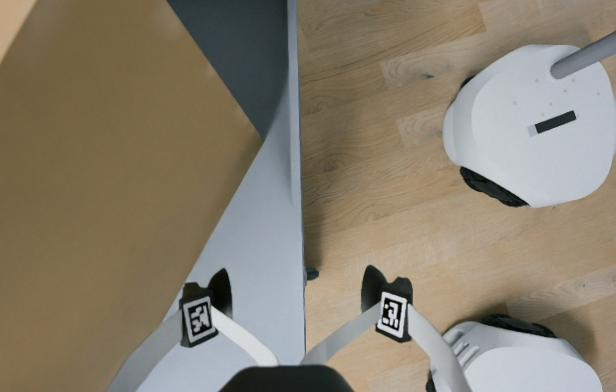

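Emit:
move:
  blocking: false
  r1: {"joints":{"lift_m":0.93},"contact_limits":{"lift_m":0.2},"pace":"slow"}
  cameras: []

Emit:
wait:
  seconds: 1.5
  cameras: ["r1_wrist_camera","r1_head_camera"]

Scene clock: 577.67 s.
move: r1 moving
r1.base_odometry: x=-2.044 y=+1.968 heading=+3.121
r1.turned_by_wheels: +0.000
r1.turned_by_imu: +0.000
r1.base_tilt: forward=-1.6 right=+1.2
r1.lidar_m: 0.62 0.57 0.47 0.39 0.38 0.46 1.57 1.62 2.53 2.51 2.85 0.57
r1.base_status: not commanded
r1.joint_positions: lift_m=+0.995 arm_m=+0.480 wrist_yaw_rad=+0.002 wrist_pitch_rad=+1.569 wrist_roll_rad=+2.062 gripper_m=+0.060
r1.joint_status: lift_m moving
r1.measured_speeds: translate_m=+0.000 strafe_m=+0.000 rotate_rad=+0.000 lift_m=-0.097 arm_m=+0.000 wrist_yaw_rad=+0.000 wrist_pitch_rad=+0.000 wrist_roll_rad=+0.000
r1.motor_effort: lift_m=+13(13) arm_m=+5(5) wheel_0=+0(1) wheel_1=-1(1) wheel_2=+0(0)
r1.servo_current: wrist_yaw_rad=39(65) wrist_pitch_rad=39(52) wrist_roll_rad=39(65) gripper_m=46(52)
r1.contact_limits: lift_m 0.2
r1.hand_pose: x=+0.6516 y=-0.0874 z=+0.8851 quat_wxyz=(+0.364, +0.607, +0.364, -0.606) (m; r1's base frame)
r1.wrist_depth_mm: - - 315 315 1118 1118 1098 / - 111 153 314 1138 904 904 / - 115 205 314 1118 891 891 / - 137 283 315 1078 1118 904 / 111 167 315 315 1118 1098 1098 / 125 216 197 317 187 1098 1118 / 151 154 314 143 1098 891 917
r2: as last shown
r2.turned_by_imu: +0.001
r2.lidar_m: 0.81 0.49 0.55 0.55 0.63 4.10 2.18 1.60 1.55 1.64 1.76 1.32
r2.motor_effort: lift_m=+21(21) arm_m=-9(9) wheel_0=+0(1) wheel_1=+0(0) wheel_2=+0(0)
r2.servo_current: wrist_yaw_rad=46(59) wrist_pitch_rad=39(46) wrist_roll_rad=52(52) gripper_m=111(117)
r2.contact_limits: translate_m 0.7
r2.wrist_depth_mm: - 182 227 161 357 - - / - 183 222 162 355 - - / - 184 222 163 357 - - / - 184 223 166 357 - - / - 189 229 166 359 - - / - 183 185 165 173 - - / - 174 216 - - - -
pictures: none
No camera images: "cameras" was empty.

Scene clock: 578.80 s.
earlier move: r1 done
r1.base_odometry: x=-2.044 y=+1.968 heading=+3.121
r1.turned_by_wheels: +0.000
r1.turned_by_imu: +0.000
r1.base_tilt: forward=-1.6 right=+1.3
r1.lidar_m: 0.62 0.58 0.46 0.38 0.36 0.45 1.57 1.64 2.50 2.52 2.86 0.59
r1.base_status: not commanded
r1.joint_positions: lift_m=+0.931 arm_m=+0.480 wrist_yaw_rad=+0.002 wrist_pitch_rad=+1.569 wrist_roll_rad=+2.062 gripper_m=+0.060
r1.joint_status: all done
r1.measured_speeds: all 0
r1.motor_effort: lift_m=+12(13) arm_m=+5(5) wheel_0=+1(1) wheel_1=-1(1) wheel_2=+0(0)
r1.servo_current: wrist_yaw_rad=52(72) wrist_pitch_rad=39(52) wrist_roll_rad=46(65) gripper_m=46(52)
r1.contact_limits: lift_m 0.2
r1.hand_pose: x=+0.6516 y=-0.0874 z=+0.8204 quat_wxyz=(+0.364, +0.607, +0.364, -0.606) (m; r1's base frame)
r1.wrist_depth_mm: - - 249 247 1060 1042 1060 / - 111 159 247 1042 878 831 / - 115 204 247 1042 866 831 / - 136 247 248 1060 1042 842 / 111 167 248 247 1042 1042 1042 / 126 216 210 247 188 1042 1025 / 151 167 247 143 1042 854 842
r2.base_odometry: x=-2.026 y=-1.921 heading=-1.320
r2.turned_by_wheels: +0.000
r2.turned_by_imu: +0.000
r2.base_tilt: forward=-0.6 right=+0.1
r2.lidar_m: 0.80 0.51 0.55 0.58 0.65 4.08 2.21 1.60 1.56 1.65 1.76 1.28
r2.base_status: not commanded
r2.joint_positions: lift_m=+0.850 arm_m=+0.434 wrist_yaw_rad=+0.006 wrist_pitch_rad=+0.002 wrist_roll_rad=+0.000 gripper_m=-0.034
r2.joint_status: not commanded
r2.measured_speeds: all 0
r2.motor_effort: lift_m=+21(21) arm_m=-9(10) wheel_0=+0(1) wheel_1=+0(0) wheel_2=+0(0)
r2.servo_current: wrist_yaw_rad=52(59) wrist_pitch_rad=46(46) wrist_roll_rad=59(59) gripper_m=111(117)
r2.contact_limits: translate_m 0.7
r2.hand_pose: x=+0.8942 y=-0.0856 z=+1.0275 quat_wxyz=(+1.000, +0.000, +0.001, +0.003) (m; r2's base frame)
r2.wrist_depth_mm: - 182 227 161 357 - - / - 182 221 162 355 - - / - 184 221 163 355 - - / - 184 223 166 357 - - / - 189 229 166 359 - - / - 185 185 165 174 - - / - 175 216 - - - -
wait: 1.13 of 1.5 s (r1 has come to rest)
pictures: r1_head_camera, r1_wrist_camera
Images, in order (width x height): r1_head_camera 420x560, r1_wrist_camera 616x392.

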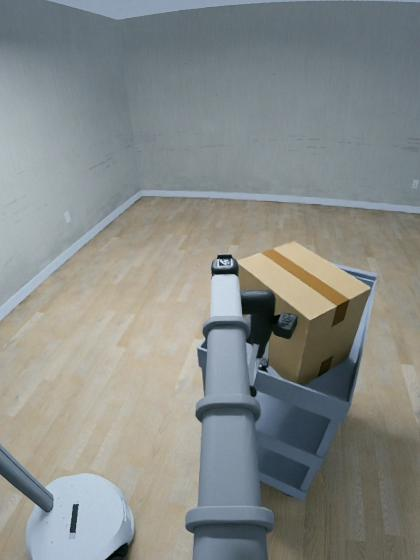

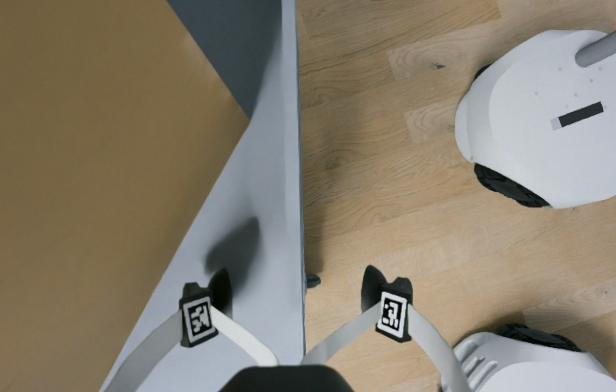

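Emit:
move:
  blocking: false
  r1: {"joints":{"lift_m":0.918},"contact_limits":{"lift_m":0.1},"pace":"slow"}
  cameras: []

Emit:
wait:
  seconds: 0.7
  cameras: []

Emit:
move:
  blocking: false
  r1: {"joints":{"gripper_m":-0.035}}
  cameras: []

Emit:
wait:
  seconds: 1.5
  cameras: ["r1_wrist_camera"]

Scene clock: 583.93 s.
move: r1 moving
r1.base_odometry: x=-2.044 y=+1.968 heading=+3.121
r1.turned_by_wheels: +0.000
r1.turned_by_imu: +0.000
r1.base_tilt: forward=-1.6 right=+1.2
r1.lidar_m: 0.60 0.57 0.46 0.39 0.38 0.46 1.57 1.62 2.52 2.50 2.85 0.58
r1.base_status: not commanded
r1.joint_positions: lift_m=+0.919 arm_m=+0.480 wrist_yaw_rad=+0.002 wrist_pitch_rad=+1.569 wrist_roll_rad=+2.062 gripper_m=+0.060
r1.joint_status: lift_m moving
r1.measured_speeds: translate_m=+0.000 strafe_m=+0.000 rotate_rad=+0.000 lift_m=-0.002 arm_m=+0.000 wrist_yaw_rad=+0.000 wrist_pitch_rad=+0.000 wrist_roll_rad=+0.000
r1.motor_effort: lift_m=+9(13) arm_m=+5(5) wheel_0=+1(1) wheel_1=-1(1) wheel_2=+0(0)
r1.servo_current: wrist_yaw_rad=52(65) wrist_pitch_rad=46(52) wrist_roll_rad=52(59) gripper_m=46(46)
r1.contact_limits: lift_m 0.1
r1.hand_pose: x=+0.6516 y=-0.0874 z=+0.8088 quat_wxyz=(+0.364, +0.607, +0.364, -0.606) (m; r1's base frame)
r1.wrist_depth_mm: - - 239 1025 1025 1008 809 / - 112 153 239 1008 878 809 / - 115 202 238 1025 878 809 / - 135 239 239 1025 1008 891 / 113 165 240 239 1025 1008 1025 / 124 188 206 240 188 1042 1008 / 153 177 239 153 1025 854 809
r2: as last shown
r2.turned_by_imu: +0.001
r2.lidar_m: 0.83 0.48 0.53 0.57 0.65 4.11 2.21 1.58 1.55 1.63 1.76 1.29
r2.motor_effort: lift_m=+21(21) arm_m=-9(9) wheel_0=+0(0) wheel_1=+0(0) wheel_2=+0(0)
r2.servo_current: wrist_yaw_rad=46(65) wrist_pitch_rad=46(46) wrist_roll_rad=52(52) gripper_m=111(111)
r2.contact_limits: translate_m 0.7
r2.wrist_depth_mm: - 182 227 161 355 - - / - 183 221 162 355 - - / - 184 220 163 355 - - / - 184 222 165 357 - - / - 189 229 166 359 - - / - 184 185 166 174 - - / - 175 216 - - - -
pictures: none
No camera images: "cameras" was empty.

Scene clock: 584.20 s.
earlier move: r1 done
r1.base_odometry: x=-2.044 y=+1.968 heading=+3.121
r1.turned_by_wheels: +0.000
r1.turned_by_imu: +0.000
r1.base_tilt: forward=-1.6 right=+1.3
r1.lidar_m: 0.61 0.56 0.48 0.38 0.37 0.45 1.58 1.64 2.53 2.51 2.86 0.58
r1.base_status: not commanded
r1.joint_positions: lift_m=+0.919 arm_m=+0.480 wrist_yaw_rad=+0.002 wrist_pitch_rad=+1.569 wrist_roll_rad=+2.062 gripper_m=+0.060
r1.joint_status: all done
r1.measured_speeds: all 0
r1.motor_effort: lift_m=+7(13) arm_m=+5(5) wheel_0=+1(1) wheel_1=-1(1) wheel_2=+0(0)
r1.servo_current: wrist_yaw_rad=65(65) wrist_pitch_rad=46(52) wrist_roll_rad=52(59) gripper_m=46(46)
r1.contact_limits: lift_m 0.1
r1.hand_pose: x=+0.6516 y=-0.0874 z=+0.8088 quat_wxyz=(+0.364, +0.607, +0.364, -0.606) (m; r1's base frame)
r1.wrist_depth_mm: - - 239 1025 1025 1025 809 / - 112 153 239 1008 878 820 / - 115 202 240 1025 891 809 / - 135 240 238 1025 1025 904 / 113 164 239 239 1025 1042 1025 / 123 188 206 239 187 1008 1025 / 153 177 239 153 1008 854 820
r2.base_odometry: x=-2.026 y=-1.921 heading=-1.320
r2.turned_by_wheels: +0.000
r2.turned_by_imu: +0.000
r2.base_tilt: forward=-0.6 right=+0.1
r2.lidar_m: 0.84 0.51 0.54 0.54 0.64 4.08 2.18 1.60 1.54 1.63 1.76 1.28
r2.base_status: not commanded
r2.joint_positions: lift_m=+0.850 arm_m=+0.434 wrist_yaw_rad=+0.006 wrist_pitch_rad=+0.002 wrist_roll_rad=+0.000 gripper_m=-0.034
r2.joint_status: not commanded
r2.measured_speeds: all 0
r2.motor_effort: lift_m=+21(21) arm_m=-9(9) wheel_0=+0(1) wheel_1=+0(0) wheel_2=+0(0)
r2.servo_current: wrist_yaw_rad=59(65) wrist_pitch_rad=39(46) wrist_roll_rad=39(52) gripper_m=104(111)
r2.contact_limits: translate_m 0.7
r2.hand_pose: x=+0.8942 y=-0.0856 z=+1.0275 quat_wxyz=(+1.000, +0.000, +0.001, +0.003) (m; r2's base frame)
r2.wrist_depth_mm: - 181 226 161 355 - - / - 183 222 162 357 - - / - 183 222 163 357 - - / - 185 222 166 357 - - / - 189 229 166 362 - - / - 184 185 166 173 - - / - 175 217 - - - -
wait: 0.27 of 0.7 s (r1 has come to rest)
pictures: none
No camera images: "cameras" was empty.

Scene clock: 584.70 s.
move: r1 moving
r1.base_odometry: x=-2.044 y=+1.968 heading=+3.121
r1.turned_by_wheels: +0.000
r1.turned_by_imu: +0.000
r1.base_tilt: forward=-1.6 right=+1.3
r1.lidar_m: 0.59 0.56 0.47 0.38 0.38 0.47 1.56 1.61 2.54 2.52 2.84 0.59
r1.base_status: not commanded
r1.joint_positions: lift_m=+0.919 arm_m=+0.480 wrist_yaw_rad=+0.002 wrist_pitch_rad=+1.568 wrist_roll_rad=+2.062 gripper_m=+0.041
r1.joint_status: gripper_m moving
r1.measured_speeds: translate_m=+0.000 strafe_m=+0.000 rotate_rad=+0.000 lift_m=+0.000 arm_m=+0.000 wrist_yaw_rad=+0.000 wrist_pitch_rad=-0.014 wrist_roll_rad=+0.000
r1.motor_effort: lift_m=+7(7) arm_m=+5(5) wheel_0=+0(1) wheel_1=-1(1) wheel_2=+0(1)
r1.servo_current: wrist_yaw_rad=52(65) wrist_pitch_rad=39(52) wrist_roll_rad=39(59) gripper_m=124(124)
r1.contact_limits: lift_m 0.1
r1.hand_pose: x=+0.6519 y=-0.0874 z=+0.8088 quat_wxyz=(+0.365, +0.607, +0.363, -0.605) (m; r1's base frame)
r1.wrist_depth_mm: - - 240 239 1025 1042 831 / - - 143 239 1025 891 820 / - 112 188 239 1042 904 798 / - 133 240 239 1025 1025 866 / 111 156 239 239 1008 1042 1008 / 118 198 207 239 193 1025 1025 / 140 162 239 144 1008 831 809
r2: as last shown
r2.lidar_m: 0.84 0.51 0.54 0.57 0.64 4.12 2.19 1.62 1.56 1.64 1.77 1.32
r2.motor_effort: lift_m=+21(21) arm_m=-9(9) wheel_0=+0(0) wheel_1=+0(0) wheel_2=+0(0)
r2.servo_current: wrist_yaw_rad=59(65) wrist_pitch_rad=39(46) wrist_roll_rad=52(59) gripper_m=104(111)
r2.contact_limits: translate_m 0.7
r2.wrist_depth_mm: - 182 227 161 355 - - / - 183 222 162 355 - - / - 183 222 163 355 - - / - 184 223 166 355 - - / - 190 229 166 362 - - / - 184 184 165 174 - - / - 175 217 - - - -
pictures: none
No camera images: "cameras" was empty.

Scene clock: 585.83 s.
earlier move: r1 done
r1.base_odometry: x=-2.044 y=+1.968 heading=+3.121
r1.turned_by_wheels: +0.000
r1.turned_by_imu: +0.000
r1.base_tilt: forward=-1.6 right=+1.2
r1.lidar_m: 0.62 0.58 0.47 0.36 0.37 0.45 1.57 1.64 2.52 2.52 2.87 0.57
r1.base_status: not commanded
r1.joint_positions: lift_m=+0.918 arm_m=+0.480 wrist_yaw_rad=+0.002 wrist_pitch_rad=+1.568 wrist_roll_rad=+2.062 gripper_m=-0.034
r1.joint_status: all done
r1.measured_speeds: all 0
r1.motor_effort: lift_m=+15(15) arm_m=+4(5) wheel_0=+0(1) wheel_1=-1(2) wheel_2=+0(1)
r1.servo_current: wrist_yaw_rad=46(65) wrist_pitch_rad=33(52) wrist_roll_rad=46(59) gripper_m=72(130)
r1.contact_limits: lift_m 0.1
r1.hand_pose: x=+0.6518 y=-0.0874 z=+0.8081 quat_wxyz=(+0.365, +0.607, +0.364, -0.605) (m; r1's base frame)
r1.wrist_depth_mm: - - 234 234 1042 1060 831 / - 112 161 233 1025 866 809 / - 116 206 234 1042 866 820 / - 138 233 233 1008 1025 831 / 112 168 234 234 1025 1025 1025 / 126 216 187 188 181 1025 1008 / 152 150 233 164 178 878 820
r2.base_odometry: x=-2.026 y=-1.921 heading=-1.320
r2.turned_by_wheels: +0.000
r2.turned_by_imu: +0.000
r2.base_tilt: forward=-0.6 right=+0.1
r2.lidar_m: 0.81 0.51 0.52 0.57 0.67 4.10 2.19 1.59 1.53 1.65 1.76 1.29
r2.base_status: not commanded
r2.joint_positions: lift_m=+0.850 arm_m=+0.434 wrist_yaw_rad=+0.006 wrist_pitch_rad=+0.002 wrist_roll_rad=+0.000 gripper_m=-0.034
r2.joint_status: not commanded
r2.measured_speeds: all 0
r2.motor_effort: lift_m=+21(21) arm_m=-9(9) wheel_0=+0(1) wheel_1=+0(0) wheel_2=+0(0)
r2.servo_current: wrist_yaw_rad=52(65) wrist_pitch_rad=39(46) wrist_roll_rad=46(59) gripper_m=111(117)
r2.contact_limits: translate_m 0.7
r2.hand_pose: x=+0.8942 y=-0.0856 z=+1.0275 quat_wxyz=(+1.000, +0.000, +0.001, +0.003) (m; r2's base frame)
r2.wrist_depth_mm: - 182 226 161 355 - - / - 183 222 162 355 - - / - 184 221 163 355 - - / - 184 223 165 355 - - / - 190 229 166 359 - - / - 185 185 166 174 - - / - 175 216 - - - -
wait: 1.13 of 1.5 s (r1 has come to rest)
pictures: r1_wrist_camera
Images, in order (width x height): r1_wrist_camera 616x392.

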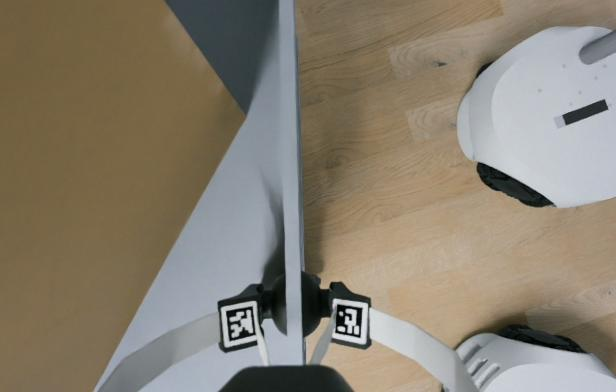

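Emit:
move:
  blocking: false
  r1: {"base":{"translate_m":-0.336,"strafe_m":-0.348},"pace":"slow"}
  cameras: []

Emit:
wait:
  seconds: 3
  cameras: ["r1_head_left_camera","r1_wrist_camera","r2_head_left_camera"]

Scene clock: 613.60 s.
move: r1 moving
r1.base_odometry: x=-2.035 y=+1.977 heading=+3.122
r1.turned_by_wheels: +0.001
r1.turned_by_imu: -0.001
r1.base_tilt: forward=-1.6 right=+1.2
r1.lidar_m: 0.62 0.58 0.50 0.38 0.39 0.47 1.55 1.62 2.53 2.50 2.83 0.59
r1.base_status: translate_m moving; strafe_m moving
r1.joint_positions: lift_m=+0.918 arm_m=+0.480 wrist_yaw_rad=+0.002 wrist_pitch_rad=+1.568 wrist_roll_rad=+2.062 gripper_m=-0.034
r1.joint_status: not commanded
r1.measured_speeds: translate_m=-0.035 strafe_m=-0.035 rotate_rad=+0.001 lift_m=+0.000 arm_m=+0.000 wrist_yaw_rad=+0.000 wrist_pitch_rad=+0.000 wrist_roll_rad=+0.000
r1.motor_effort: lift_m=+15(15) arm_m=+4(4) wheel_0=+8(8) wheel_1=-5(6) wheel_2=+8(8)
r1.servo_current: wrist_yaw_rad=59(59) wrist_pitch_rad=39(46) wrist_roll_rad=52(59) gripper_m=72(78)
r1.contact_limits: lift_m 0.1
r1.hand_pose: x=+0.6518 y=-0.0874 z=+0.8081 quat_wxyz=(+0.365, +0.607, +0.364, -0.605) (m; r1's base frame)
r1.wrist_depth_mm: - - 234 1008 1042 1025 809 / - 111 164 1008 1008 878 831 / - 114 201 234 1008 891 809 / - 135 234 164 1025 1008 866 / 113 164 234 234 1025 1025 1025 / 124 212 190 196 1008 1042 1008 / 148 152 236 165 1025 842 831
r2: as last shown
r2.turned_by_imu: +0.003
r2.lidar_m: 0.82 0.52 0.57 0.56 0.67 4.10 2.22 1.61 1.55 1.66 1.76 1.31
r2.servo_current: wrist_yaw_rad=65(65) wrist_pitch_rad=46(46) wrist_roll_rad=46(59) gripper_m=111(117)
r2.contact_limits: translate_m 0.7
r2.wrist_depth_mm: - 181 226 160 355 - - / - 183 222 162 355 - - / - 183 222 163 357 - - / - 184 223 166 357 - - / - 189 229 166 357 - - / - 184 185 166 174 - - / - 175 216 - - - -
pictures: none
No camera images: "cameras" was empty.

Scene clock: 616.60 s.
earlier move: r1 moving
r1.base_odometry: x=-1.830 y=+2.180 heading=+3.121
r1.turned_by_wheels: -0.001
r1.turned_by_imu: -0.002
r1.base_tilt: forward=-1.6 right=+1.3
r1.lidar_m: 0.63 0.87 0.65 0.56 0.50 0.97 1.32 1.44 2.27 2.27 2.58 0.64
r1.base_status: translate_m moving; strafe_m moving
r1.joint_positions: lift_m=+0.918 arm_m=+0.480 wrist_yaw_rad=+0.002 wrist_pitch_rad=+1.563 wrist_roll_rad=+2.061 gripper_m=-0.034
r1.joint_status: not commanded
r1.measured_speeds: translate_m=-0.067 strafe_m=-0.072 rotate_rad=+0.006 lift_m=+0.000 arm_m=+0.000 wrist_yaw_rad=+0.000 wrist_pitch_rad=+0.000 wrist_roll_rad=+0.000
r1.motor_effort: lift_m=+15(15) arm_m=-4(4) wheel_0=+1(11) wheel_1=-5(8) wheel_2=+5(9)
r1.servo_current: wrist_yaw_rad=59(72) wrist_pitch_rad=52(59) wrist_roll_rad=52(65) gripper_m=72(78)
r1.contact_limits: lift_m 0.1
r1.hand_pose: x=+0.6532 y=-0.0874 z=+0.8082 quat_wxyz=(+0.366, +0.608, +0.363, -0.604) (m; r1's base frame)
r1.wrist_depth_mm: 236 235 236 1008 1025 1025 1008 / 109 236 219 1025 1008 1008 809 / 115 151 215 1025 1025 904 809 / 116 176 235 1042 1008 1025 820 / 119 193 236 1025 1025 1025 1025 / 133 211 201 184 180 1008 1025 / 153 153 235 168 1008 1025 1008
r2.base_odometry: x=-2.026 y=-1.921 heading=-1.320
r2.turned_by_wheels: +0.000
r2.turned_by_imu: +0.000
r2.base_tilt: forward=-0.6 right=+0.1
r2.lidar_m: 0.82 0.80 0.78 0.72 1.00 4.10 2.18 1.61 1.55 1.63 1.76 1.28
r2.base_status: not commanded
r2.joint_positions: lift_m=+0.850 arm_m=+0.434 wrist_yaw_rad=+0.006 wrist_pitch_rad=+0.002 wrist_roll_rad=+0.000 gripper_m=-0.034
r2.joint_status: not commanded
r2.measured_speeds: all 0
r2.motor_effort: lift_m=+21(21) arm_m=-9(10) wheel_0=+0(1) wheel_1=+0(0) wheel_2=+0(1)
r2.servo_current: wrist_yaw_rad=52(65) wrist_pitch_rad=39(46) wrist_roll_rad=46(65) gripper_m=104(117)
r2.contact_limits: translate_m 0.7
r2.hand_pose: x=+0.8942 y=-0.0856 z=+1.0275 quat_wxyz=(+1.000, +0.000, +0.001, +0.003) (m; r2's base frame)
r2.wrist_depth_mm: - 182 227 160 355 - - / - 182 222 162 357 - - / - 183 222 163 357 - - / - 184 222 165 357 - - / - 189 229 166 357 - - / - 184 185 165 174 - - / - 175 216 - - - -
wait: 3.00 s; no rest
pictures: r1_head_left_camera, r1_wrist_camera, r2_head_left_camera
Images, in order (width x height): r1_head_left_camera 420x672, r1_wrist_camera 616x392, r2_head_left_camera 420x672.

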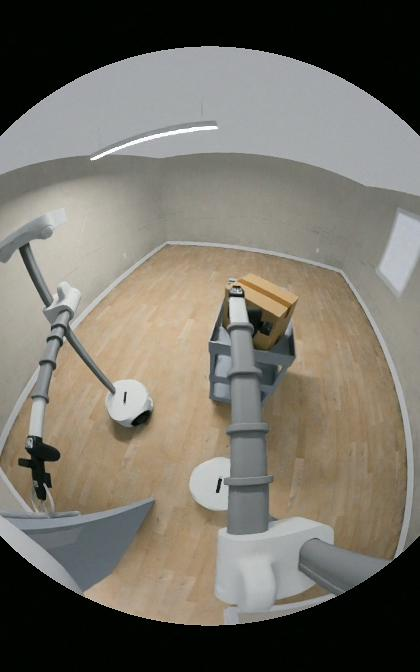

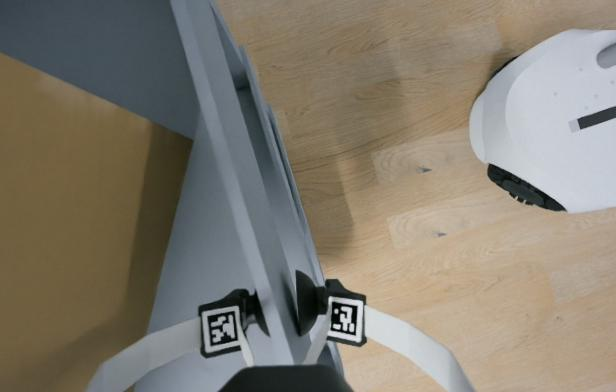

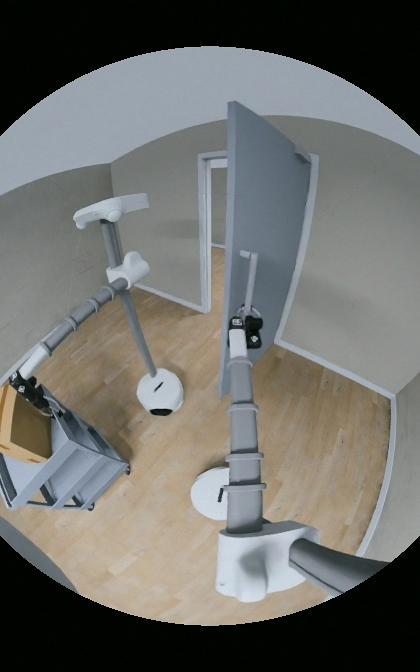

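Emit:
wait:
  seconds: 2
  cameras: ["r1_head_left_camera","r1_wrist_camera"]

Scene clock: 622.70 s.
earlier move: r1 done
r1.base_odometry: x=-1.701 y=+2.309 heading=+3.121
r1.turned_by_wheels: +0.000
r1.turned_by_imu: -0.002
r1.base_tilt: forward=-1.6 right=+1.3
r1.lidar_m: 0.62 1.03 0.75 0.58 0.67 1.33 1.18 1.33 2.12 2.10 2.35 0.65
r1.base_status: done
r1.joint_positions: lift_m=+0.918 arm_m=+0.480 wrist_yaw_rad=+0.002 wrist_pitch_rad=+1.563 wrist_roll_rad=+2.060 gripper_m=-0.034
r1.joint_status: not commanded
r1.measured_speeds: all 0
r1.motor_effort: lift_m=+15(15) arm_m=-3(4) wheel_0=+0(11) wheel_1=-4(8) wheel_2=+2(9)
r1.servo_current: wrist_yaw_rad=46(72) wrist_pitch_rad=46(59) wrist_roll_rad=39(72) gripper_m=72(78)
r1.contact_limits: lift_m 0.1
r1.hand_pose: x=+0.6532 y=-0.0874 z=+0.8082 quat_wxyz=(+0.366, +0.608, +0.363, -0.604) (m; r1's base frame)
r1.wrist_depth_mm: 235 236 1025 1008 1042 1042 1008 / 236 236 244 1008 1042 1025 798 / 114 201 217 1042 1025 904 809 / 118 181 236 1025 1008 1008 831 / 120 189 235 1042 1008 1025 1025 / 130 196 200 190 179 991 1025 / - 154 235 165 1025 132 1025
r2.base_odometry: x=-2.026 y=-1.921 heading=-1.320
r2.turned_by_wheels: +0.000
r2.turned_by_imu: +0.001
r2.base_tilt: forward=-0.6 right=+0.1
r2.lidar_m: 0.83 0.98 0.83 0.85 4.23 4.10 2.22 1.63 1.55 1.64 1.76 1.30
r2.base_status: not commanded
r2.joint_positions: lift_m=+0.850 arm_m=+0.434 wrist_yaw_rad=+0.006 wrist_pitch_rad=+0.002 wrist_roll_rad=+0.000 gripper_m=-0.034
r2.joint_status: not commanded
r2.measured_speeds: all 0
r2.motor_effort: lift_m=+21(21) arm_m=-9(10) wheel_0=+0(1) wheel_1=+0(1) wheel_2=+0(1)
r2.servo_current: wrist_yaw_rad=59(65) wrist_pitch_rad=39(46) wrist_roll_rad=39(65) gripper_m=111(117)
r2.contact_limits: translate_m 0.7
r2.hand_pose: x=+0.8942 y=-0.0856 z=+1.0275 quat_wxyz=(+1.000, +0.000, +0.001, +0.003) (m; r2's base frame)
r2.wrist_depth_mm: - 181 227 161 357 - - / - 182 222 162 357 - - / - 183 223 163 353 - - / - 185 223 166 357 - - / - 190 229 166 359 - - / - 185 185 165 174 - - / - 175 216 - - - -
wait: 0.00 of 2 s (r1 has come to rest)
pictures: r1_head_left_camera, r1_wrist_camera
Images, in order (width x height): r1_head_left_camera 420x672, r1_wrist_camera 616x392.

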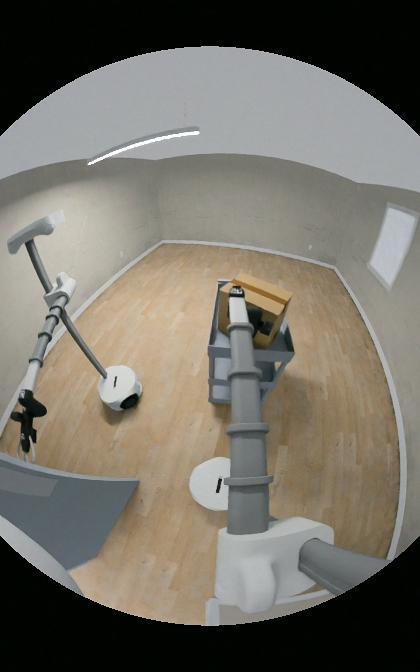

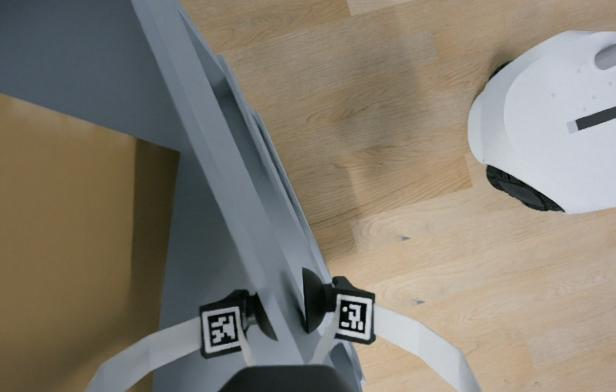

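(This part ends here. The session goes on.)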